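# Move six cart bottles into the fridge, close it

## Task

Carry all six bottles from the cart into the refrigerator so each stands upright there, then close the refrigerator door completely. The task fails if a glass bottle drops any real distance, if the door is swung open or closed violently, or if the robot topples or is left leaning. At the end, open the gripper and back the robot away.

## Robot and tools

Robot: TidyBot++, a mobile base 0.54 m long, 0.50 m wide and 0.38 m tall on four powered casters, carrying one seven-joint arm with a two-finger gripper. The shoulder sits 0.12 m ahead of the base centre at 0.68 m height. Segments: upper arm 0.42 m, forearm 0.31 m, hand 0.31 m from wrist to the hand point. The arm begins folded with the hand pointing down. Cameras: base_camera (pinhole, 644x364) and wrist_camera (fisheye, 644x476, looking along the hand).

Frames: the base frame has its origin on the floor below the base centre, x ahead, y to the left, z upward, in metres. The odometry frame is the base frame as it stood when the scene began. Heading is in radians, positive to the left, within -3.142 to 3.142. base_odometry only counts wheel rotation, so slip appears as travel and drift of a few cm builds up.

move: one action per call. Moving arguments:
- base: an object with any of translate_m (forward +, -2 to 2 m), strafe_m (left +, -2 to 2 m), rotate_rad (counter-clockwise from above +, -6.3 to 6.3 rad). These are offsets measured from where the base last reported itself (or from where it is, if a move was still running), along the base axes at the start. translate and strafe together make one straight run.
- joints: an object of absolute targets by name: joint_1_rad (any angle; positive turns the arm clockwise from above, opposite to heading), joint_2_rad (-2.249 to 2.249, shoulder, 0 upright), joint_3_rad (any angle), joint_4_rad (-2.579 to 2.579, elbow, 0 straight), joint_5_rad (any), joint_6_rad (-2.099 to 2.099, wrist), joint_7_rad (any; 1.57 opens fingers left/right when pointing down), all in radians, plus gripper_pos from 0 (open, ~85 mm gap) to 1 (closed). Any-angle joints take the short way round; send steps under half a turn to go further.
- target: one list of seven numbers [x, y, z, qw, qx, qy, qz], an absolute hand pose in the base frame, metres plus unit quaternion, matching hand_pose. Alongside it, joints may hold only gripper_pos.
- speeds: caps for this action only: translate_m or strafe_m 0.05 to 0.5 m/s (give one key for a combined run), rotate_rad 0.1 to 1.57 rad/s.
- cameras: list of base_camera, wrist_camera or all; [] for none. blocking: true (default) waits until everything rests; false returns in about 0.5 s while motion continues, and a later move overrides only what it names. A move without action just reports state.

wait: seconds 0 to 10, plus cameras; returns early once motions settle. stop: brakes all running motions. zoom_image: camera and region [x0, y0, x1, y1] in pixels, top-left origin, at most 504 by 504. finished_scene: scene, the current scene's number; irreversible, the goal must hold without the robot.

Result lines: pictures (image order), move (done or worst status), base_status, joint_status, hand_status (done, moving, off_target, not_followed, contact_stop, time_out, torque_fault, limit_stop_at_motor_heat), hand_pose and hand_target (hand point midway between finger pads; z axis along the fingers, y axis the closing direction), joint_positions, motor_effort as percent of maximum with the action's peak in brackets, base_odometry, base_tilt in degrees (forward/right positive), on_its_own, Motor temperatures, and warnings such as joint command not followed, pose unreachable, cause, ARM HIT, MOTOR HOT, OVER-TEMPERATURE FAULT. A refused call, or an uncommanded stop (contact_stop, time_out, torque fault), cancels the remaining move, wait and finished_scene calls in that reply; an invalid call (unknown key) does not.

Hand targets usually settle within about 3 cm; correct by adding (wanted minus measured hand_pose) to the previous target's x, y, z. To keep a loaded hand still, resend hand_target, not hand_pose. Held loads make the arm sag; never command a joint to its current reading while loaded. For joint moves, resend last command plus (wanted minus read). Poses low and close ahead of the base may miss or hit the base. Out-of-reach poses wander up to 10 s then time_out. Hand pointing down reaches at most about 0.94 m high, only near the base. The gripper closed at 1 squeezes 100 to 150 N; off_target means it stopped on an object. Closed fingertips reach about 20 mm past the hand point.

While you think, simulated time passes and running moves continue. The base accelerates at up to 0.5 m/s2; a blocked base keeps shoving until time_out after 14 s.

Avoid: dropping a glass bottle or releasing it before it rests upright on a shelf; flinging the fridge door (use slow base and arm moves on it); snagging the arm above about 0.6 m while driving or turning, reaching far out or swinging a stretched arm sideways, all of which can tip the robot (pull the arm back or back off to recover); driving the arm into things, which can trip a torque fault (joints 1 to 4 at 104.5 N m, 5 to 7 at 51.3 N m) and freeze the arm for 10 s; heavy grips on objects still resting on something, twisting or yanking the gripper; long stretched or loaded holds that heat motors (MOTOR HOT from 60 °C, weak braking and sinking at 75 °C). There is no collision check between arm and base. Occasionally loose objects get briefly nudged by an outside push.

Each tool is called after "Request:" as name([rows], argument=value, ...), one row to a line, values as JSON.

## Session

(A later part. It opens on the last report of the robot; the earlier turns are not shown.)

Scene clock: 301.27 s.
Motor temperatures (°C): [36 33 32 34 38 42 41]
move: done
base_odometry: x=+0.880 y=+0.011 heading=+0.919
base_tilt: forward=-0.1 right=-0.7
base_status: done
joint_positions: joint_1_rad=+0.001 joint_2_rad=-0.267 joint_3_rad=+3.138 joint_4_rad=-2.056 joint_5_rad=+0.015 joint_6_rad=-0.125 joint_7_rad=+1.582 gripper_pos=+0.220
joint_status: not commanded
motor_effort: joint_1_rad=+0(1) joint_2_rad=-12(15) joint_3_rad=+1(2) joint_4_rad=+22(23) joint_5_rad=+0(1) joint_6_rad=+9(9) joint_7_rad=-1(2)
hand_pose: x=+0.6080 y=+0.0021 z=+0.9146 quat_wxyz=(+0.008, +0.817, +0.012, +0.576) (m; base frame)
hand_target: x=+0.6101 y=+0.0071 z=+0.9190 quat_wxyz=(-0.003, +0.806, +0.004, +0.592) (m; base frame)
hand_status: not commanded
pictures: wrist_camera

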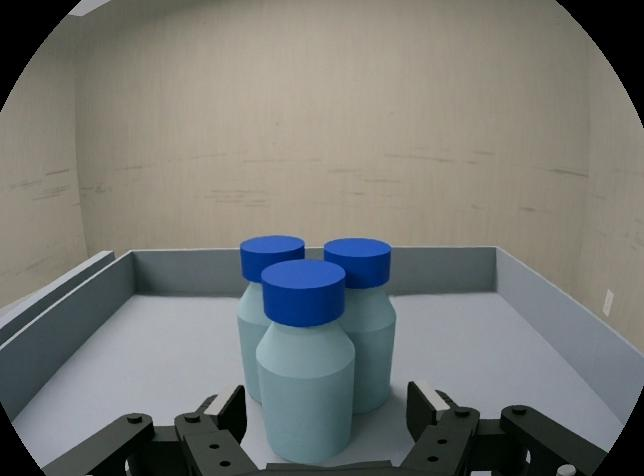

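Request:
move(base={"translate_m":0.07,"strafe_m":0.009}, speeds={"translate_m":0.2}, cameras=["wrist_camera"])

Scene clock: 304.47 s.
Motor temperatures (°C): [36 33 32 34 38 42 41]
move: done
base_odometry: x=+0.915 y=+0.072 heading=+0.919
base_tilt: forward=-0.1 right=-0.6
base_status: done
joint_positions: joint_1_rad=+0.001 joint_2_rad=-0.265 joint_3_rad=+3.138 joint_4_rad=-2.057 joint_5_rad=+0.015 joint_6_rad=-0.124 joint_7_rad=+1.582 gripper_pos=+0.220
joint_status: not commanded
motor_effort: joint_1_rad=+0(1) joint_2_rad=-12(15) joint_3_rad=+1(2) joint_4_rad=+23(23) joint_5_rad=+0(1) joint_6_rad=+9(10) joint_7_rad=-1(2)
hand_pose: x=+0.6084 y=+0.0021 z=+0.9137 quat_wxyz=(+0.008, +0.818, +0.012, +0.575) (m; base frame)
hand_target: x=+0.6101 y=+0.0071 z=+0.9190 quat_wxyz=(-0.003, +0.806, +0.004, +0.592) (m; base frame)
hand_status: not commanded
pictures: wrist_camera

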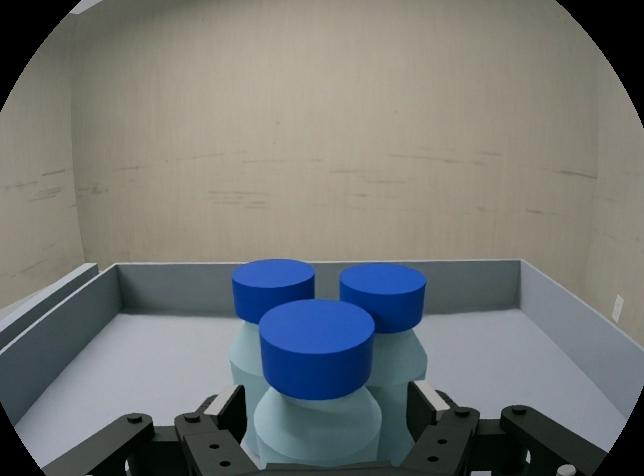

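Request:
move(base={"translate_m":0.054,"strafe_m":0.001}, speeds={"translate_m":0.15}, cameras=["wrist_camera"])

Scene clock: 307.00 s.
Motor temperatures (°C): [36 33 32 34 38 42 41]
move: done
base_odometry: x=+0.947 y=+0.116 heading=+0.919
base_tilt: forward=-0.2 right=-0.7
base_status: done
joint_positions: joint_1_rad=+0.001 joint_2_rad=-0.266 joint_3_rad=+3.138 joint_4_rad=-2.057 joint_5_rad=+0.015 joint_6_rad=-0.124 joint_7_rad=+1.582 gripper_pos=+0.220
joint_status: not commanded
motor_effort: joint_1_rad=+0(0) joint_2_rad=-12(15) joint_3_rad=+1(2) joint_4_rad=+22(23) joint_5_rad=+1(1) joint_6_rad=+9(10) joint_7_rad=+0(2)
hand_pose: x=+0.6081 y=+0.0021 z=+0.9141 quat_wxyz=(+0.008, +0.818, +0.012, +0.576) (m; base frame)
hand_target: x=+0.6101 y=+0.0071 z=+0.9190 quat_wxyz=(-0.003, +0.806, +0.004, +0.592) (m; base frame)
hand_status: not commanded
pictures: wrist_camera

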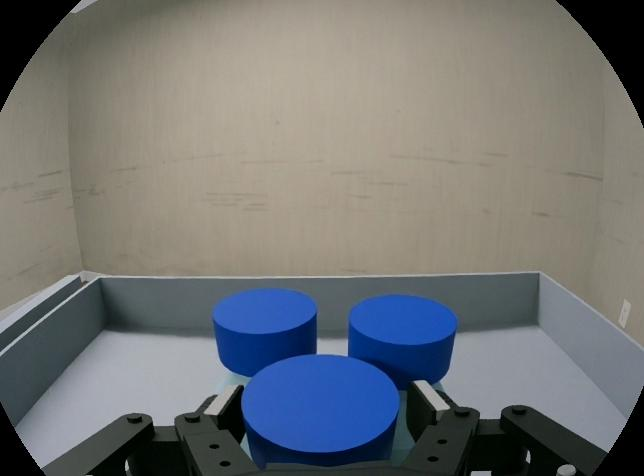

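Request:
move(joints={"gripper_pos":0.6}, cameras=[])

Request:
move(joints={"joint_2_rad":-0.366,"joint_4_rad":-1.702,"joint_6_rad":-0.584}, cameras=["wrist_camera"])

Request:
move(base={"translate_m":-0.5}, speeds={"translate_m":0.4}, joints={"joint_2_rad":-0.203,"joint_4_rad":-1.366,"joint_6_rad":-0.763}, cameras=["wrist_camera"])

Request:
move(base={"translate_m":0.771,"strafe_m":1.102,"rotate_rad":1.187}, cameras=[])

Request:
move(base={"translate_m":0.231,"strafe_m":0.094}, cameras=["base_camera","wrist_camera"])

Scene clock: 314.90 s.
Motor temperatures (°C): [36 33 32 34 38 42 41]
move: off_target
base_odometry: x=+0.947 y=+0.116 heading=+0.919
base_tilt: forward=-0.1 right=-0.7
base_status: not commanded
joint_positions: joint_1_rad=+0.000 joint_2_rad=-0.266 joint_3_rad=+3.138 joint_4_rad=-2.057 joint_5_rad=+0.015 joint_6_rad=-0.123 joint_7_rad=+1.582 gripper_pos=+0.422
joint_status: gripper_pos off_target (ended at +0.422, target +0.600)
motor_effort: joint_1_rad=+1(2) joint_2_rad=-10(12) joint_3_rad=+2(4) joint_4_rad=+22(23) joint_5_rad=+0(1) joint_6_rad=+9(9) joint_7_rad=-1(2)
hand_pose: x=+0.6081 y=+0.0024 z=+0.9144 quat_wxyz=(+0.008, +0.817, +0.012, +0.576) (m; base frame)
hand_target: x=+0.6101 y=+0.0071 z=+0.9190 quat_wxyz=(-0.003, +0.806, +0.004, +0.592) (m; base frame)
hand_status: not commanded
pictures: none
No camera images: "cameras" was empty.

Scene clock: 316.73 s.
Motor temperatures (°C): [36 33 32 34 38 42 41]
move: done
base_odometry: x=+0.947 y=+0.116 heading=+0.919
base_tilt: forward=-0.1 right=-0.7
base_status: not commanded
joint_positions: joint_1_rad=+0.000 joint_2_rad=-0.349 joint_3_rad=+3.138 joint_4_rad=-1.724 joint_5_rad=+0.015 joint_6_rad=-0.555 joint_7_rad=+1.582 gripper_pos=+0.422
joint_status: all done
motor_effort: joint_1_rad=+0(1) joint_2_rad=-12(18) joint_3_rad=+1(2) joint_4_rad=+26(30) joint_5_rad=+1(1) joint_6_rad=+12(13) joint_7_rad=-1(2)
hand_pose: x=+0.5748 y=+0.0005 z=+1.0289 quat_wxyz=(+0.010, +0.822, +0.009, +0.569) (m; base frame)
hand_target: x=+0.5666 y=+0.0067 z=+1.0413 quat_wxyz=(-0.003, +0.819, +0.005, +0.574) (m; base frame)
hand_status: not commanded
pictures: wrist_camera

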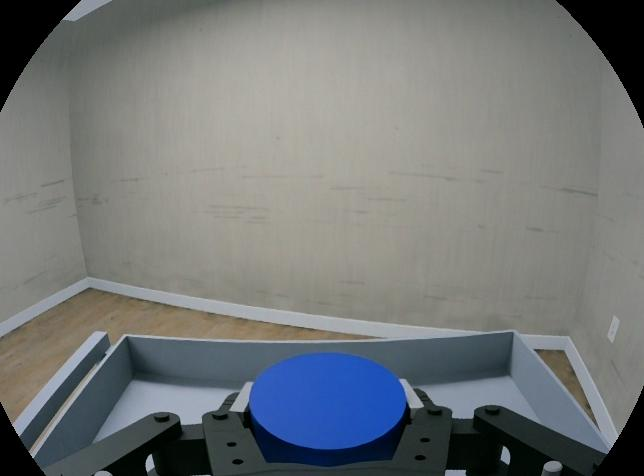

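Scene clock: 319.23 s.
Motor temperatures (°C): [36 33 32 34 38 42 41]
move: done
base_odometry: x=+0.644 y=-0.282 heading=+0.919
base_tilt: forward=-0.1 right=-0.7
base_status: done
joint_positions: joint_1_rad=+0.000 joint_2_rad=-0.193 joint_3_rad=+3.139 joint_4_rad=-1.392 joint_5_rad=+0.015 joint_6_rad=-0.739 joint_7_rad=+1.582 gripper_pos=+0.422
joint_status: all done
motor_effort: joint_1_rad=+0(2) joint_2_rad=-18(19) joint_3_rad=+1(3) joint_4_rad=+26(28) joint_5_rad=+1(1) joint_6_rad=+12(14) joint_7_rad=-1(2)
hand_pose: x=+0.6216 y=-0.0002 z=+1.0975 quat_wxyz=(+0.010, +0.824, +0.008, +0.566) (m; base frame)
hand_target: x=+0.6145 y=+0.0072 z=+1.1103 quat_wxyz=(-0.003, +0.821, +0.005, +0.571) (m; base frame)
hand_status: not commanded
pictures: wrist_camera

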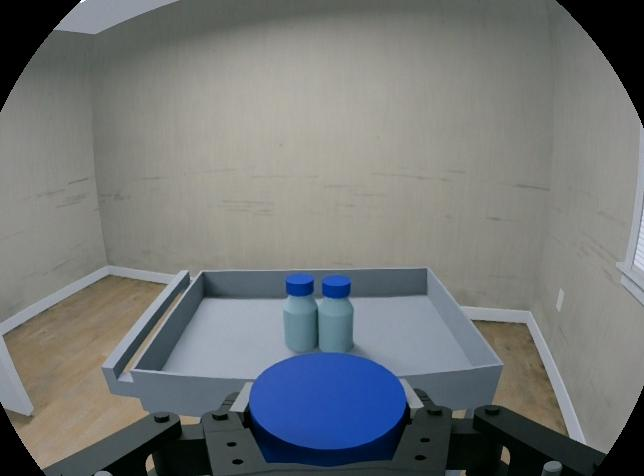

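Scene clock: 323.53 s.
Motor temperatures (°C): [36 33 32 34 38 42 41]
move: done
base_odometry: x=+0.235 y=+0.999 heading=+2.107
base_tilt: forward=+0.0 right=-0.6
base_status: done
joint_positions: joint_1_rad=-0.001 joint_2_rad=-0.184 joint_3_rad=+3.139 joint_4_rad=-1.390 joint_5_rad=+0.015 joint_6_rad=-0.741 joint_7_rad=+1.582 gripper_pos=+0.422
joint_status: not commanded
motor_effort: joint_1_rad=+0(3) joint_2_rad=-18(21) joint_3_rad=+1(4) joint_4_rad=+26(27) joint_5_rad=+0(2) joint_6_rad=+12(13) joint_7_rad=-1(2)
hand_pose: x=+0.6251 y=+0.0005 z=+1.0932 quat_wxyz=(+0.010, +0.827, +0.008, +0.562) (m; base frame)
hand_target: x=+0.6145 y=+0.0072 z=+1.1103 quat_wxyz=(-0.003, +0.821, +0.005, +0.571) (m; base frame)
hand_status: not commanded
pictures: none
No camera images: "cameras" was empty.

Scene clock: 325.33 s.
Motor temperatures (°C): [36 33 32 34 38 42 41]
move: done
base_odometry: x=+0.036 y=+1.150 heading=+2.106
base_tilt: forward=-0.1 right=-0.7
base_status: done
joint_positions: joint_1_rad=-0.001 joint_2_rad=-0.181 joint_3_rad=+3.139 joint_4_rad=-1.389 joint_5_rad=+0.015 joint_6_rad=-0.742 joint_7_rad=+1.582 gripper_pos=+0.422
joint_status: not commanded
motor_effort: joint_1_rad=+0(1) joint_2_rad=-18(23) joint_3_rad=+2(3) joint_4_rad=+25(27) joint_5_rad=+1(1) joint_6_rad=+12(13) joint_7_rad=-1(2)
hand_pose: x=+0.6264 y=+0.0005 z=+1.0917 quat_wxyz=(+0.010, +0.828, +0.009, +0.561) (m; base frame)
hand_target: x=+0.6145 y=+0.0072 z=+1.1103 quat_wxyz=(-0.003, +0.821, +0.005, +0.571) (m; base frame)
hand_status: not commanded
pictures: base_camera, wrist_camera

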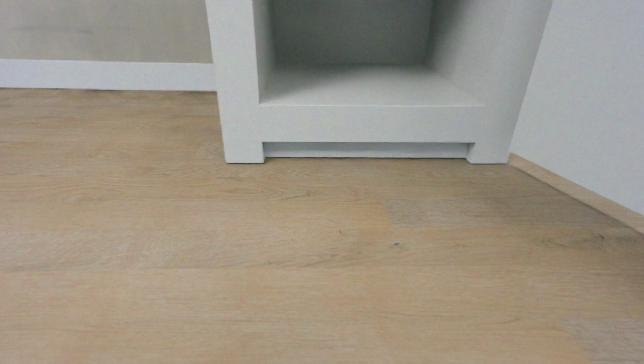

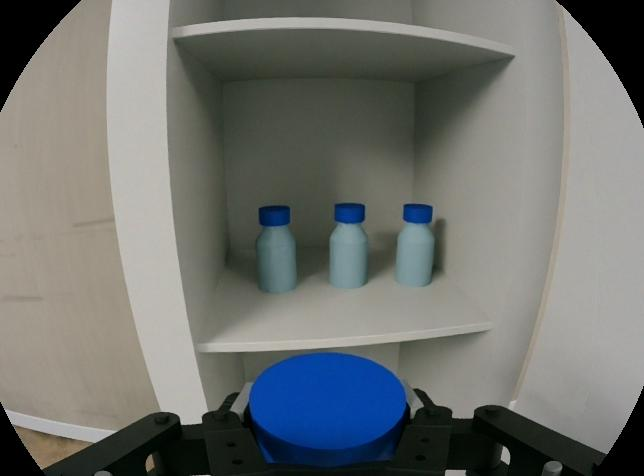

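Request:
move(base={"translate_m":0.25,"strafe_m":0.06}, speeds={"translate_m":0.3}, cameras=["base_camera","wrist_camera"])

Scene clock: 336.37 s.
Motor temperatures (°C): [36 33 32 34 38 42 41]
move: done
base_odometry: x=-0.143 y=+1.335 heading=+2.106
base_tilt: forward=-0.2 right=-0.7
base_status: done
joint_positions: joint_1_rad=-0.001 joint_2_rad=-0.185 joint_3_rad=+3.139 joint_4_rad=-1.388 joint_5_rad=+0.015 joint_6_rad=-0.743 joint_7_rad=+1.582 gripper_pos=+0.422
joint_status: not commanded
motor_effort: joint_1_rad=+0(1) joint_2_rad=-18(22) joint_3_rad=+1(2) joint_4_rad=+26(27) joint_5_rad=+1(1) joint_6_rad=+12(13) joint_7_rad=-1(2)
hand_pose: x=+0.6246 y=+0.0005 z=+1.0941 quat_wxyz=(+0.010, +0.827, +0.008, +0.562) (m; base frame)
hand_target: x=+0.6145 y=+0.0072 z=+1.1103 quat_wxyz=(-0.003, +0.821, +0.005, +0.571) (m; base frame)
hand_status: not commanded
pictures: base_camera, wrist_camera

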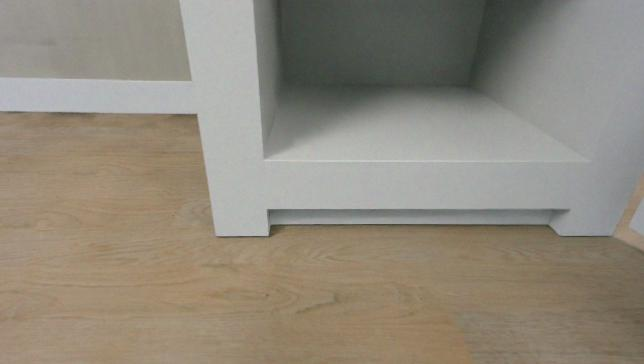

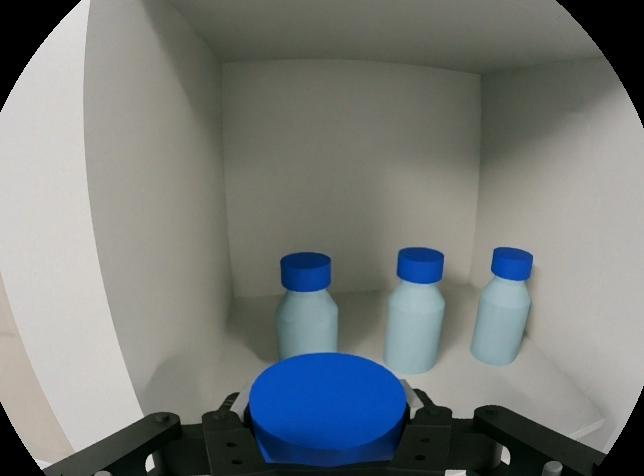

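Request:
move(base={"translate_m":0.16,"strafe_m":0.009}, speeds={"translate_m":0.3}, cameras=["base_camera","wrist_camera"])

Scene clock: 340.80 s.
Motor temperatures (°C): [36 33 32 34 38 42 41]
move: done
base_odometry: x=-0.232 y=+1.468 heading=+2.107
base_tilt: forward=-0.1 right=-0.7
base_status: done
joint_positions: joint_1_rad=-0.001 joint_2_rad=-0.182 joint_3_rad=+3.139 joint_4_rad=-1.388 joint_5_rad=+0.015 joint_6_rad=-0.744 joint_7_rad=+1.582 gripper_pos=+0.422
joint_status: not commanded
motor_effort: joint_1_rad=+0(1) joint_2_rad=-18(22) joint_3_rad=+1(2) joint_4_rad=+26(27) joint_5_rad=+0(1) joint_6_rad=+12(13) joint_7_rad=+0(2)
hand_pose: x=+0.6255 y=+0.0005 z=+1.0929 quat_wxyz=(+0.010, +0.827, +0.008, +0.561) (m; base frame)
hand_target: x=+0.6145 y=+0.0072 z=+1.1103 quat_wxyz=(-0.003, +0.821, +0.005, +0.571) (m; base frame)
hand_status: not commanded
pictures: base_camera, wrist_camera

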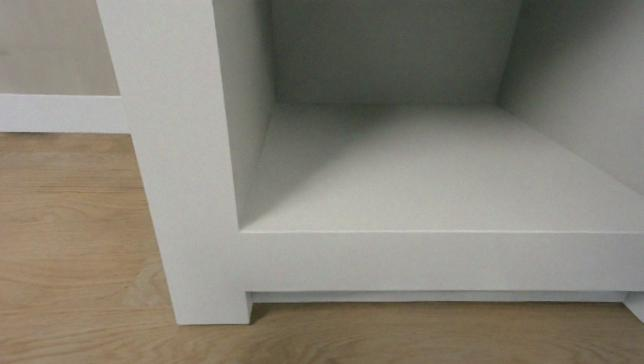

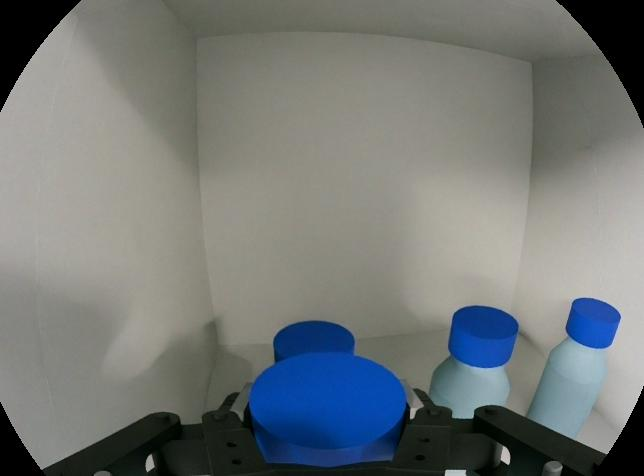

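Request:
move(joints={"joint_2_rad":-0.242,"joint_4_rad":-1.575,"joint_6_rad":-0.52}, cameras=[])

Request:
move(joints={"joint_2_rad":-0.247,"joint_4_rad":-1.60,"joint_6_rad":-0.49}, cameras=["wrist_camera"])

Request:
move(joints={"gripper_pos":0.25}, cameras=[])

Request:
move(base={"translate_m":-0.3}, speeds={"translate_m":0.3}, cameras=["base_camera","wrist_camera"])

Scene clock: 345.33 s.
Motor temperatures (°C): [36 33 32 34 38 42 41]
move: done
base_odometry: x=-0.232 y=+1.468 heading=+2.107
base_tilt: forward=-0.1 right=-0.7
base_status: not commanded
joint_positions: joint_1_rad=-0.001 joint_2_rad=-0.218 joint_3_rad=+3.139 joint_4_rad=-1.564 joint_5_rad=+0.015 joint_6_rad=-0.609 joint_7_rad=+1.582 gripper_pos=+0.422
joint_status: all done
motor_effort: joint_1_rad=+0(0) joint_2_rad=-17(18) joint_3_rad=+1(2) joint_4_rad=+26(28) joint_5_rad=+0(1) joint_6_rad=+12(13) joint_7_rad=-1(2)
hand_pose: x=+0.6229 y=+0.0010 z=+1.0461 quat_wxyz=(+0.009, +0.829, +0.010, +0.559) (m; base frame)
hand_target: x=+0.6226 y=+0.0073 z=+1.0777 quat_wxyz=(-0.004, +0.800, +0.004, +0.601) (m; base frame)
hand_status: not commanded
pictures: none
No camera images: "cameras" was empty.

Scene clock: 345.93 s.
Motor temperatures (°C): [36 33 32 34 38 42 41]
move: done
base_odometry: x=-0.232 y=+1.468 heading=+2.107
base_tilt: forward=-0.2 right=-0.7
base_status: not commanded
joint_positions: joint_1_rad=-0.001 joint_2_rad=-0.228 joint_3_rad=+3.139 joint_4_rad=-1.589 joint_5_rad=+0.015 joint_6_rad=-0.576 joint_7_rad=+1.582 gripper_pos=+0.422
joint_status: all done
motor_effort: joint_1_rad=+0(0) joint_2_rad=-15(17) joint_3_rad=+2(2) joint_4_rad=+25(26) joint_5_rad=+1(1) joint_6_rad=+11(13) joint_7_rad=-1(1)
hand_pose: x=+0.6220 y=+0.0011 z=+1.0456 quat_wxyz=(+0.009, +0.824, +0.010, +0.567) (m; base frame)
hand_target: x=+0.6228 y=+0.0073 z=+1.0740 quat_wxyz=(-0.004, +0.796, +0.004, +0.605) (m; base frame)
hand_status: not commanded
pictures: wrist_camera

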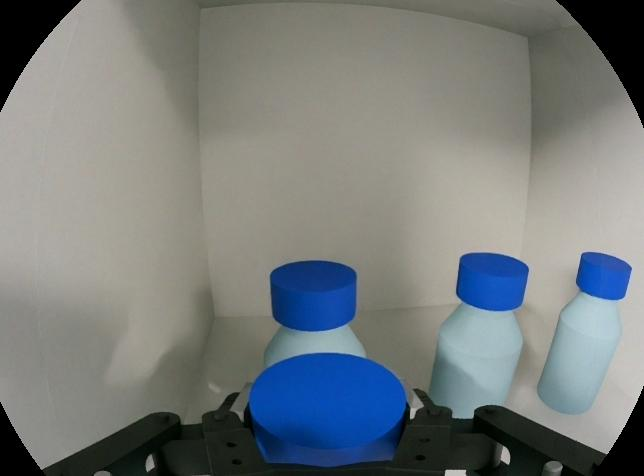

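Scene clock: 346.80 s.
Motor temperatures (°C): [36 33 32 34 38 42 41]
move: done
base_odometry: x=-0.232 y=+1.468 heading=+2.107
base_tilt: forward=-0.1 right=-0.7
base_status: not commanded
joint_positions: joint_1_rad=-0.001 joint_2_rad=-0.242 joint_3_rad=+3.139 joint_4_rad=-1.589 joint_5_rad=+0.015 joint_6_rad=-0.555 joint_7_rad=+1.582 gripper_pos=+0.250
joint_status: all done
motor_effort: joint_1_rad=+0(1) joint_2_rad=-13(17) joint_3_rad=+1(2) joint_4_rad=+23(26) joint_5_rad=+1(1) joint_6_rad=+9(12) joint_7_rad=+0(2)
hand_pose: x=+0.6189 y=+0.0012 z=+1.0588 quat_wxyz=(+0.010, +0.814, +0.010, +0.581) (m; base frame)
hand_target: x=+0.6228 y=+0.0073 z=+1.0740 quat_wxyz=(-0.004, +0.796, +0.004, +0.605) (m; base frame)
hand_status: not commanded
pictures: none
No camera images: "cameras" was empty.

Scene clock: 348.73 s.
Motor temperatures (°C): [36 33 32 34 38 42 41]
move: done
base_odometry: x=-0.079 y=+1.209 heading=+2.107
base_tilt: forward=-0.1 right=-0.8
base_status: done
joint_positions: joint_1_rad=-0.001 joint_2_rad=-0.253 joint_3_rad=+3.139 joint_4_rad=-1.589 joint_5_rad=+0.015 joint_6_rad=-0.554 joint_7_rad=+1.582 gripper_pos=+0.250
joint_status: not commanded
motor_effort: joint_1_rad=+0(1) joint_2_rad=-12(17) joint_3_rad=+2(3) joint_4_rad=+22(23) joint_5_rad=+0(1) joint_6_rad=+9(10) joint_7_rad=-1(2)
hand_pose: x=+0.6151 y=+0.0012 z=+1.0641 quat_wxyz=(+0.010, +0.811, +0.010, +0.585) (m; base frame)
hand_target: x=+0.6228 y=+0.0073 z=+1.0740 quat_wxyz=(-0.004, +0.796, +0.004, +0.605) (m; base frame)
hand_status: not commanded
pictures: base_camera, wrist_camera

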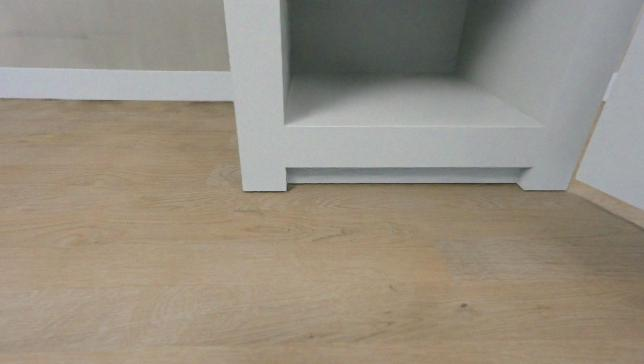

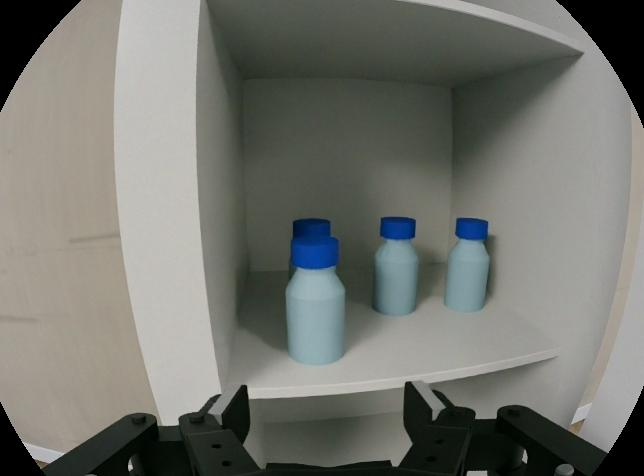

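Request:
move(base={"translate_m":-0.45}, joints={"joint_2_rad":-0.267,"joint_4_rad":-2.081,"joint_6_rad":-0.06,"gripper_pos":0.22}, cameras=[])

Request:
move(base={"translate_m":-1.187,"strafe_m":-0.012,"rotate_rad":-1.187}, cameras=["wrist_camera"])

Request:
move(base={"translate_m":0.3}, speeds={"translate_m":0.35}, cameras=["wrist_camera"])

Scene clock: 354.77 s.
Motor temperatures (°C): [36 33 32 34 38 42 41]
move: done
base_odometry: x=+0.150 y=+0.822 heading=+2.107
base_tilt: forward=-0.2 right=-0.7
base_status: done
joint_positions: joint_1_rad=-0.001 joint_2_rad=-0.271 joint_3_rad=+3.139 joint_4_rad=-2.055 joint_5_rad=+0.015 joint_6_rad=-0.131 joint_7_rad=+1.582 gripper_pos=+0.220
joint_status: all done
motor_effort: joint_1_rad=+0(0) joint_2_rad=-12(16) joint_3_rad=+1(2) joint_4_rad=+22(24) joint_5_rad=+1(1) joint_6_rad=+9(10) joint_7_rad=-1(1)
hand_pose: x=+0.6066 y=+0.0030 z=+0.9159 quat_wxyz=(+0.008, +0.817, +0.012, +0.576) (m; base frame)
hand_target: x=+0.6101 y=+0.0071 z=+0.9190 quat_wxyz=(-0.003, +0.806, +0.004, +0.592) (m; base frame)
hand_status: not commanded
pictures: none
No camera images: "cameras" was empty.

Scene clock: 358.57 s.
Motor temperatures (°C): [36 33 32 34 38 42 41]
move: done
base_odometry: x=+0.767 y=-0.192 heading=+0.919
base_tilt: forward=-0.2 right=-0.7
base_status: done
joint_positions: joint_1_rad=-0.002 joint_2_rad=-0.266 joint_3_rad=+3.138 joint_4_rad=-2.055 joint_5_rad=+0.015 joint_6_rad=-0.126 joint_7_rad=+1.582 gripper_pos=+0.220
joint_status: not commanded
motor_effort: joint_1_rad=+0(2) joint_2_rad=-12(15) joint_3_rad=+1(3) joint_4_rad=+22(23) joint_5_rad=+1(1) joint_6_rad=+9(9) joint_7_rad=-1(2)
hand_pose: x=+0.6082 y=+0.0035 z=+0.9144 quat_wxyz=(+0.007, +0.818, +0.013, +0.575) (m; base frame)
hand_target: x=+0.6101 y=+0.0071 z=+0.9190 quat_wxyz=(-0.003, +0.806, +0.004, +0.592) (m; base frame)
hand_status: not commanded
pictures: wrist_camera

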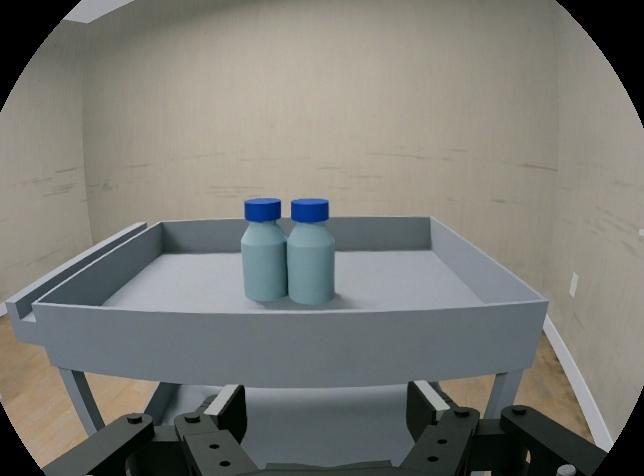

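Scene clock: 360.37 s.
Motor temperatures (°C): [36 33 32 34 38 42 41]
move: done
base_odometry: x=+0.949 y=+0.046 heading=+0.919
base_tilt: forward=-0.2 right=-0.7
base_status: done
joint_positions: joint_1_rad=-0.002 joint_2_rad=-0.267 joint_3_rad=+3.138 joint_4_rad=-2.056 joint_5_rad=+0.015 joint_6_rad=-0.125 joint_7_rad=+1.582 gripper_pos=+0.220
joint_status: not commanded
motor_effort: joint_1_rad=+0(0) joint_2_rad=-12(15) joint_3_rad=+1(2) joint_4_rad=+22(23) joint_5_rad=+0(1) joint_6_rad=+9(10) joint_7_rad=+0(2)
hand_pose: x=+0.6080 y=+0.0035 z=+0.9147 quat_wxyz=(+0.007, +0.817, +0.013, +0.576) (m; base frame)
hand_target: x=+0.6101 y=+0.0071 z=+0.9190 quat_wxyz=(-0.003, +0.806, +0.004, +0.592) (m; base frame)
hand_status: not commanded
pictures: wrist_camera

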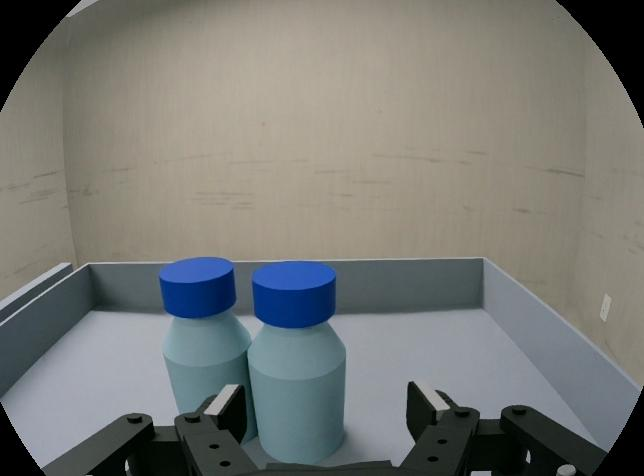

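Request:
move(base={"translate_m":0.07,"strafe_m":0.0145}, speeds={"translate_m":0.2}, joints={"gripper_pos":0.29}, cameras=["wrist_camera"])

Scene clock: 377.83 s.
Motor temperatures (°C): [36 33 32 34 38 42 41]
move: done
base_odometry: x=+0.980 y=+0.111 heading=+0.919
base_tilt: forward=-0.2 right=-0.7
base_status: done
joint_positions: joint_1_rad=-0.002 joint_2_rad=-0.265 joint_3_rad=+3.138 joint_4_rad=-2.056 joint_5_rad=+0.015 joint_6_rad=-0.124 joint_7_rad=+1.582 gripper_pos=+0.290
joint_status: all done
motor_effort: joint_1_rad=+0(1) joint_2_rad=-11(15) joint_3_rad=+1(2) joint_4_rad=+22(23) joint_5_rad=+1(1) joint_6_rad=+9(9) joint_7_rad=+0(2)
hand_pose: x=+0.6085 y=+0.0035 z=+0.9137 quat_wxyz=(+0.007, +0.818, +0.013, +0.575) (m; base frame)
hand_target: x=+0.6101 y=+0.0071 z=+0.9190 quat_wxyz=(-0.003, +0.806, +0.004, +0.592) (m; base frame)
hand_status: not commanded
pictures: wrist_camera

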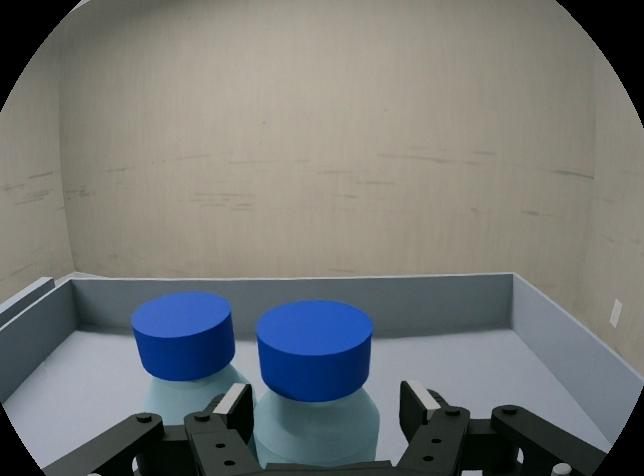

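Request:
move(base={"translate_m":0.03,"strafe_m":0.002}, speeds={"translate_m":0.12}, joints={"gripper_pos":0.27}, cameras=["wrist_camera"])

Scene clock: 381.77 s.
Motor temperatures (°C): [36 33 32 34 38 42 41]
move: done
base_odometry: x=+0.997 y=+0.136 heading=+0.919
base_tilt: forward=-0.1 right=-0.7
base_status: done
joint_positions: joint_1_rad=-0.002 joint_2_rad=-0.265 joint_3_rad=+3.138 joint_4_rad=-2.058 joint_5_rad=+0.015 joint_6_rad=-0.123 joint_7_rad=+1.582 gripper_pos=+0.270
joint_status: all done
motor_effort: joint_1_rad=+0(1) joint_2_rad=-12(15) joint_3_rad=+2(2) joint_4_rad=+22(23) joint_5_rad=+0(1) joint_6_rad=+9(10) joint_7_rad=+0(2)
hand_pose: x=+0.6084 y=+0.0035 z=+0.9133 quat_wxyz=(+0.007, +0.818, +0.013, +0.575) (m; base frame)
hand_target: x=+0.6101 y=+0.0071 z=+0.9190 quat_wxyz=(-0.003, +0.806, +0.004, +0.592) (m; base frame)
hand_status: not commanded
pictures: wrist_camera

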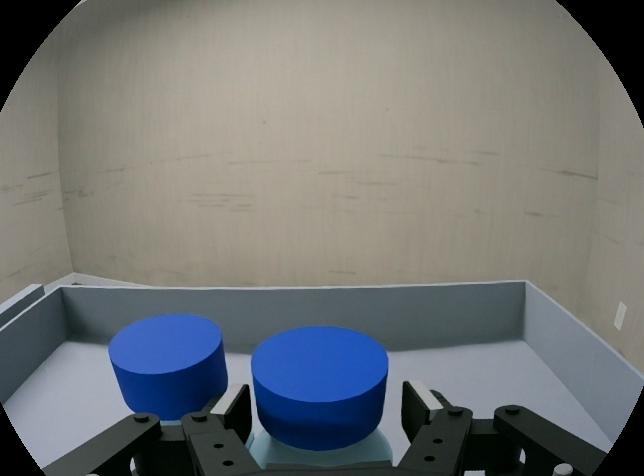

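Request:
move(base={"translate_m":0.02}, speeds={"translate_m":0.1}, cameras=["wrist_camera"])

Scene clock: 384.37 s.
Motor temperatures (°C): [36 33 32 34 38 42 41]
move: done
base_odometry: x=+1.009 y=+0.152 heading=+0.919
base_tilt: forward=-0.1 right=-0.7
base_status: done
joint_positions: joint_1_rad=-0.002 joint_2_rad=-0.265 joint_3_rad=+3.138 joint_4_rad=-2.058 joint_5_rad=+0.015 joint_6_rad=-0.122 joint_7_rad=+1.582 gripper_pos=+0.270
joint_status: not commanded
motor_effort: joint_1_rad=-1(1) joint_2_rad=-12(15) joint_3_rad=+0(2) joint_4_rad=+22(23) joint_5_rad=+0(1) joint_6_rad=+9(9) joint_7_rad=-2(2)
hand_pose: x=+0.6084 y=+0.0035 z=+0.9132 quat_wxyz=(+0.007, +0.818, +0.013, +0.575) (m; base frame)
hand_target: x=+0.6101 y=+0.0071 z=+0.9190 quat_wxyz=(-0.003, +0.806, +0.004, +0.592) (m; base frame)
hand_status: not commanded
pictures: wrist_camera

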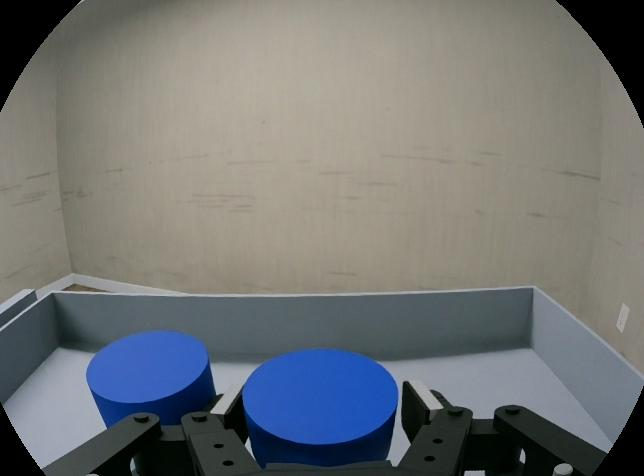

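Request:
move(joints={"gripper_pos":0.6}, cameras=[])

Request:
move(joints={"joint_2_rad":-0.366,"joint_4_rad":-1.702,"joint_6_rad":-0.584}, cameras=["wrist_camera"])

Request:
move(base={"translate_m":-0.5}, speeds={"translate_m":0.4}, joints={"joint_2_rad":-0.203,"joint_4_rad":-1.366,"joint_6_rad":-0.763}, cameras=["wrist_camera"])

Request:
move(base={"translate_m":0.706,"strafe_m":1.129,"rotate_rad":1.187}, cameras=[])

Request:
move(base={"translate_m":0.232,"strafe_m":0.041}, joints={"joint_1_rad":0.225}, cameras=["base_camera","wrist_camera"])

Scene clock: 391.20 s.
Motor temperatures (°C): [36 33 32 34 38 42 41]
move: off_target
base_odometry: x=+1.009 y=+0.152 heading=+0.919
base_tilt: forward=-0.2 right=-0.7
base_status: not commanded
joint_positions: joint_1_rad=-0.002 joint_2_rad=-0.265 joint_3_rad=+3.137 joint_4_rad=-2.059 joint_5_rad=+0.015 joint_6_rad=-0.121 joint_7_rad=+1.582 gripper_pos=+0.425
joint_status: gripper_pos off_target (ended at +0.425, target +0.600)
motor_effort: joint_1_rad=+0(2) joint_2_rad=-11(12) joint_3_rad=+1(4) joint_4_rad=+22(23) joint_5_rad=+0(1) joint_6_rad=+9(10) joint_7_rad=-2(2)
hand_pose: x=+0.6083 y=+0.0041 z=+0.9136 quat_wxyz=(+0.007, +0.818, +0.013, +0.576) (m; base frame)
hand_target: x=+0.6101 y=+0.0071 z=+0.9190 quat_wxyz=(-0.003, +0.806, +0.004, +0.592) (m; base frame)
hand_status: not commanded
pictures: none
No camera images: "cameras" was empty.

Scene clock: 393.03 s.
Motor temperatures (°C): [36 33 32 34 38 42 41]
move: done
base_odometry: x=+1.009 y=+0.152 heading=+0.919
base_tilt: forward=-0.1 right=-0.7
base_status: not commanded
joint_positions: joint_1_rad=-0.002 joint_2_rad=-0.347 joint_3_rad=+3.137 joint_4_rad=-1.727 joint_5_rad=+0.015 joint_6_rad=-0.559 joint_7_rad=+1.582 gripper_pos=+0.425
joint_status: all done
motor_effort: joint_1_rad=+0(0) joint_2_rad=-13(19) joint_3_rad=+1(2) joint_4_rad=+27(31) joint_5_rad=+1(1) joint_6_rad=+12(14) joint_7_rad=-1(2)
hand_pose: x=+0.5749 y=+0.0021 z=+1.0250 quat_wxyz=(+0.009, +0.825, +0.011, +0.566) (m; base frame)
hand_target: x=+0.5666 y=+0.0067 z=+1.0413 quat_wxyz=(-0.003, +0.819, +0.005, +0.574) (m; base frame)
hand_status: not commanded
pictures: wrist_camera

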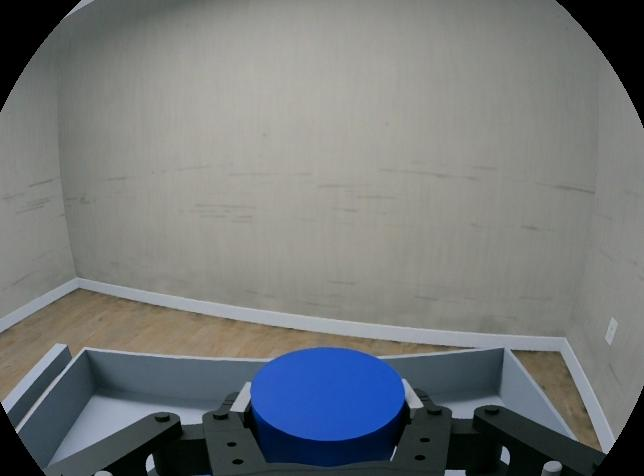

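Scene clock: 395.57 s.
Motor temperatures (°C): [36 33 32 34 38 42 41]
move: done
base_odometry: x=+0.705 y=-0.246 heading=+0.919
base_tilt: forward=-0.2 right=-0.7
base_status: done
joint_positions: joint_1_rad=-0.002 joint_2_rad=-0.190 joint_3_rad=+3.138 joint_4_rad=-1.395 joint_5_rad=+0.015 joint_6_rad=-0.744 joint_7_rad=+1.582 gripper_pos=+0.425
joint_status: all done
motor_effort: joint_1_rad=+0(1) joint_2_rad=-18(20) joint_3_rad=+2(3) joint_4_rad=+26(29) joint_5_rad=+0(1) joint_6_rad=+13(14) joint_7_rad=-1(2)
hand_pose: x=+0.6225 y=+0.0015 z=+1.0922 quat_wxyz=(+0.009, +0.827, +0.009, +0.561) (m; base frame)
hand_target: x=+0.6146 y=+0.0072 z=+1.1103 quat_wxyz=(-0.003, +0.821, +0.005, +0.571) (m; base frame)
hand_status: not commanded
pictures: wrist_camera

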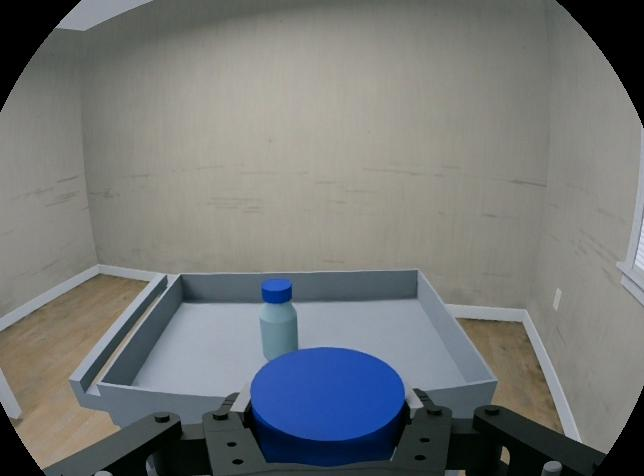

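Scene clock: 399.90 s.
Motor temperatures (°C): [36 33 32 34 38 42 41]
move: done
base_odometry: x=+0.236 y=+1.001 heading=+2.106
base_tilt: forward=-0.1 right=-0.7
base_status: done
joint_positions: joint_1_rad=-0.003 joint_2_rad=-0.181 joint_3_rad=+3.138 joint_4_rad=-1.394 joint_5_rad=+0.015 joint_6_rad=-0.745 joint_7_rad=+1.582 gripper_pos=+0.425
joint_status: not commanded
motor_effort: joint_1_rad=+0(3) joint_2_rad=-18(22) joint_3_rad=+1(4) joint_4_rad=+26(28) joint_5_rad=+0(2) joint_6_rad=+13(13) joint_7_rad=-1(2)
hand_pose: x=+0.6259 y=+0.0017 z=+1.0884 quat_wxyz=(+0.009, +0.830, +0.009, +0.558) (m; base frame)
hand_target: x=+0.6146 y=+0.0072 z=+1.1103 quat_wxyz=(-0.003, +0.821, +0.005, +0.571) (m; base frame)
hand_status: not commanded
pictures: none
No camera images: "cameras" was empty.

Scene clock: 401.67 s.
Motor temperatures (°C): [36 33 32 34 38 42 41]
move: done
base_odometry: x=+0.082 y=+1.179 heading=+2.106
base_tilt: forward=-0.1 right=-0.7
base_status: done
joint_positions: joint_1_rad=+0.203 joint_2_rad=-0.178 joint_3_rad=+3.139 joint_4_rad=-1.392 joint_5_rad=+0.015 joint_6_rad=-0.747 joint_7_rad=+1.582 gripper_pos=+0.425
joint_status: all done
motor_effort: joint_1_rad=+0(1) joint_2_rad=-18(24) joint_3_rad=+1(2) joint_4_rad=+26(27) joint_5_rad=+1(1) joint_6_rad=+12(13) joint_7_rad=-1(2)
hand_pose: x=+0.6164 y=-0.1029 z=+1.0873 quat_wxyz=(+0.067, +0.827, -0.077, +0.553) (m; base frame)
hand_target: x=+0.6026 y=-0.1084 z=+1.1103 quat_wxyz=(+0.064, +0.816, -0.092, +0.568) (m; base frame)
hand_status: not commanded
pictures: base_camera, wrist_camera

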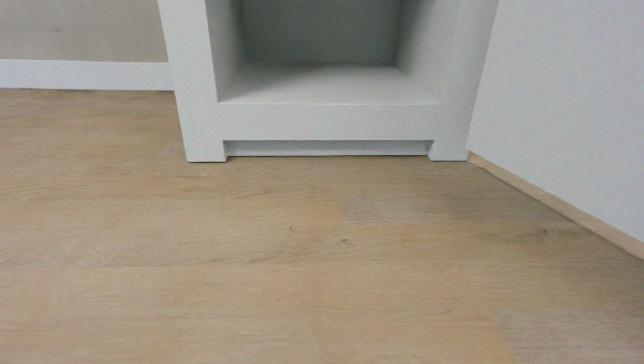

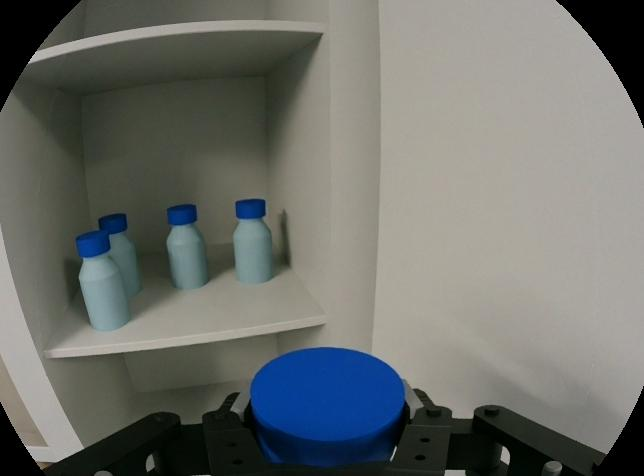

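Request:
move(base={"translate_m":0.26,"strafe_m":-0.01}, speeds={"translate_m":0.3}, cameras=["base_camera","wrist_camera"])

Scene clock: 408.47 s.
Motor temperatures (°C): [36 33 32 34 38 42 41]
move: done
base_odometry: x=-0.042 y=+1.408 heading=+2.106
base_tilt: forward=-0.1 right=-0.7
base_status: done
joint_positions: joint_1_rad=+0.204 joint_2_rad=-0.181 joint_3_rad=+3.139 joint_4_rad=-1.391 joint_5_rad=+0.015 joint_6_rad=-0.748 joint_7_rad=+1.582 gripper_pos=+0.425
joint_status: not commanded
motor_effort: joint_1_rad=+0(1) joint_2_rad=-18(22) joint_3_rad=+0(2) joint_4_rad=+26(27) joint_5_rad=+1(1) joint_6_rad=+13(13) joint_7_rad=-2(2)
hand_pose: x=+0.6149 y=-0.1030 z=+1.0890 quat_wxyz=(+0.067, +0.826, -0.077, +0.554) (m; base frame)
hand_target: x=+0.6026 y=-0.1084 z=+1.1103 quat_wxyz=(+0.064, +0.816, -0.092, +0.568) (m; base frame)
hand_status: not commanded
pictures: base_camera, wrist_camera

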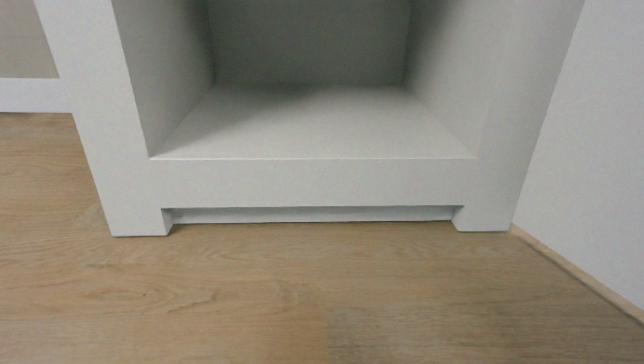

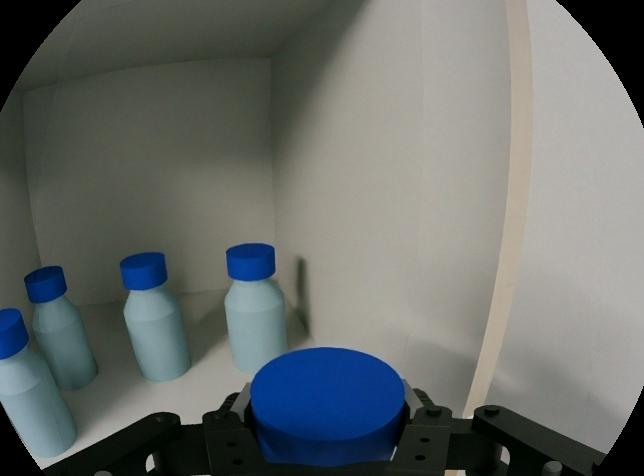

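Request:
move(base={"translate_m":0.15,"strafe_m":0.013}, speeds={"translate_m":0.3}, cameras=["base_camera","wrist_camera"])

Scene clock: 412.60 s.
Motor temperatures (°C): [36 33 32 34 38 42 41]
move: done
base_odometry: x=-0.130 y=+1.531 heading=+2.106
base_tilt: forward=-0.1 right=-0.7
base_status: done
joint_positions: joint_1_rad=+0.205 joint_2_rad=-0.179 joint_3_rad=+3.139 joint_4_rad=-1.391 joint_5_rad=+0.015 joint_6_rad=-0.749 joint_7_rad=+1.582 gripper_pos=+0.425
joint_status: not commanded
motor_effort: joint_1_rad=+0(1) joint_2_rad=-19(24) joint_3_rad=+1(3) joint_4_rad=+26(28) joint_5_rad=+1(1) joint_6_rad=+13(13) joint_7_rad=-1(2)
hand_pose: x=+0.6155 y=-0.1035 z=+1.0882 quat_wxyz=(+0.067, +0.827, -0.077, +0.553) (m; base frame)
hand_target: x=+0.6026 y=-0.1084 z=+1.1103 quat_wxyz=(+0.064, +0.816, -0.092, +0.568) (m; base frame)
hand_status: not commanded
pictures: base_camera, wrist_camera

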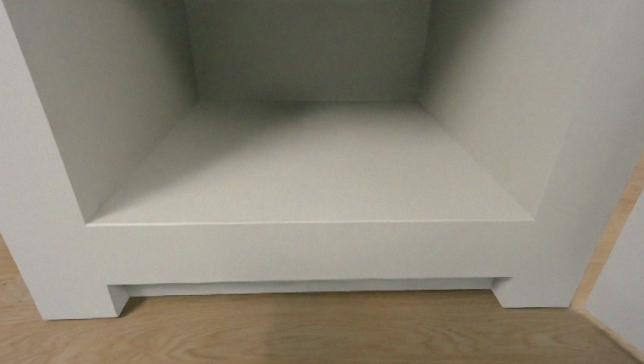

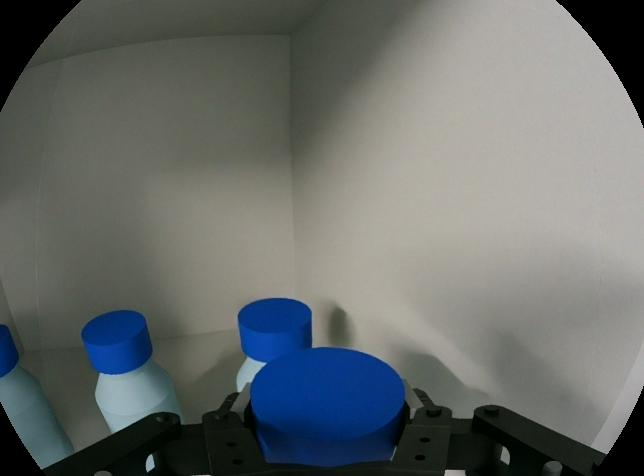

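Request:
move(base={"translate_m":0.015}, speeds={"translate_m":0.1}, joints={"joint_2_rad":-0.242,"joint_4_rad":-1.575,"joint_6_rad":-0.52}, cameras=[])

Request:
move(joints={"joint_2_rad":-0.247,"joint_4_rad":-1.60,"joint_6_rad":-0.49}, cameras=["wrist_camera"])

Request:
move(joints={"gripper_pos":0.22}, cameras=[])

Request:
move(base={"translate_m":-0.3}, speeds={"translate_m":0.3}, cameras=["base_camera","wrist_camera"])

Scene clock: 417.77 s.
Motor temperatures (°C): [36 33 32 34 38 42 41]
move: done
base_odometry: x=-0.137 y=+1.543 heading=+2.106
base_tilt: forward=-0.1 right=-0.7
base_status: done
joint_positions: joint_1_rad=+0.205 joint_2_rad=-0.219 joint_3_rad=+3.139 joint_4_rad=-1.565 joint_5_rad=+0.015 joint_6_rad=-0.611 joint_7_rad=+1.582 gripper_pos=+0.425
joint_status: all done
motor_effort: joint_1_rad=+0(1) joint_2_rad=-16(21) joint_3_rad=+0(2) joint_4_rad=+26(28) joint_5_rad=+0(1) joint_6_rad=+12(14) joint_7_rad=-1(2)
hand_pose: x=+0.6119 y=-0.1024 z=+1.0452 quat_wxyz=(+0.067, +0.826, -0.076, +0.554) (m; base frame)
hand_target: x=+0.6105 y=-0.1101 z=+1.0777 quat_wxyz=(+0.067, +0.795, -0.089, +0.597) (m; base frame)
hand_status: not commanded
pictures: none
No camera images: "cameras" was empty.

Scene clock: 418.37 s.
Motor temperatures (°C): [36 33 32 34 38 42 41]
move: done
base_odometry: x=-0.137 y=+1.543 heading=+2.106
base_tilt: forward=-0.1 right=-0.7
base_status: not commanded
joint_positions: joint_1_rad=+0.205 joint_2_rad=-0.230 joint_3_rad=+3.139 joint_4_rad=-1.590 joint_5_rad=+0.015 joint_6_rad=-0.579 joint_7_rad=+1.582 gripper_pos=+0.425
joint_status: all done
motor_effort: joint_1_rad=+0(0) joint_2_rad=-16(17) joint_3_rad=+1(1) joint_4_rad=+26(27) joint_5_rad=+0(1) joint_6_rad=+12(12) joint_7_rad=+0(2)
hand_pose: x=+0.6104 y=-0.1020 z=+1.0448 quat_wxyz=(+0.068, +0.821, -0.076, +0.561) (m; base frame)
hand_target: x=+0.6107 y=-0.1102 z=+1.0740 quat_wxyz=(+0.067, +0.792, -0.089, +0.601) (m; base frame)
hand_status: not commanded
pictures: wrist_camera

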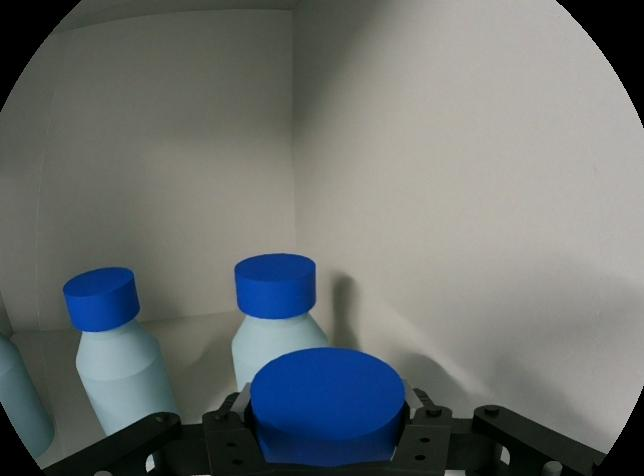

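Scene clock: 419.23 s.
Motor temperatures (°C): [36 33 32 34 38 42 41]
move: done
base_odometry: x=-0.137 y=+1.543 heading=+2.106
base_tilt: forward=-0.1 right=-0.7
base_status: not commanded
joint_positions: joint_1_rad=+0.205 joint_2_rad=-0.242 joint_3_rad=+3.139 joint_4_rad=-1.590 joint_5_rad=+0.015 joint_6_rad=-0.553 joint_7_rad=+1.582 gripper_pos=+0.220
joint_status: all done
motor_effort: joint_1_rad=+0(1) joint_2_rad=-13(17) joint_3_rad=+1(2) joint_4_rad=+22(26) joint_5_rad=+0(1) joint_6_rad=+9(13) joint_7_rad=+0(2)
hand_pose: x=+0.6088 y=-0.1015 z=+1.0587 quat_wxyz=(+0.069, +0.810, -0.074, +0.577) (m; base frame)
hand_target: x=+0.6107 y=-0.1102 z=+1.0740 quat_wxyz=(+0.067, +0.792, -0.089, +0.601) (m; base frame)
hand_status: not commanded
pictures: none
No camera images: "cameras" was empty.

Scene clock: 421.20 s.
Motor temperatures (°C): [36 33 32 34 38 42 41]
move: done
base_odometry: x=+0.016 y=+1.285 heading=+2.106
base_tilt: forward=-0.2 right=-0.8
base_status: done
joint_positions: joint_1_rad=+0.206 joint_2_rad=-0.252 joint_3_rad=+3.139 joint_4_rad=-1.590 joint_5_rad=+0.015 joint_6_rad=-0.553 joint_7_rad=+1.582 gripper_pos=+0.220
joint_status: not commanded
motor_effort: joint_1_rad=+0(1) joint_2_rad=-12(16) joint_3_rad=+1(2) joint_4_rad=+22(23) joint_5_rad=+0(1) joint_6_rad=+9(9) joint_7_rad=-1(2)
hand_pose: x=+0.6049 y=-0.1012 z=+1.0640 quat_wxyz=(+0.070, +0.807, -0.075, +0.581) (m; base frame)
hand_target: x=+0.6107 y=-0.1102 z=+1.0740 quat_wxyz=(+0.067, +0.792, -0.089, +0.601) (m; base frame)
hand_status: not commanded
pictures: base_camera, wrist_camera

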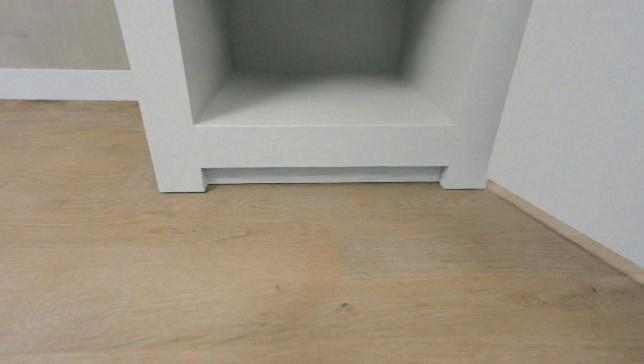

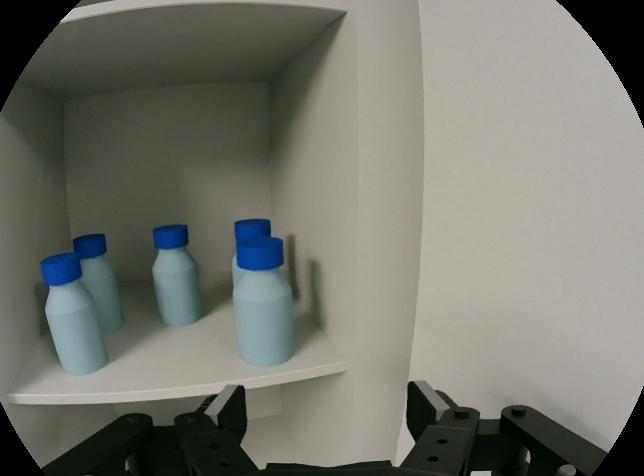

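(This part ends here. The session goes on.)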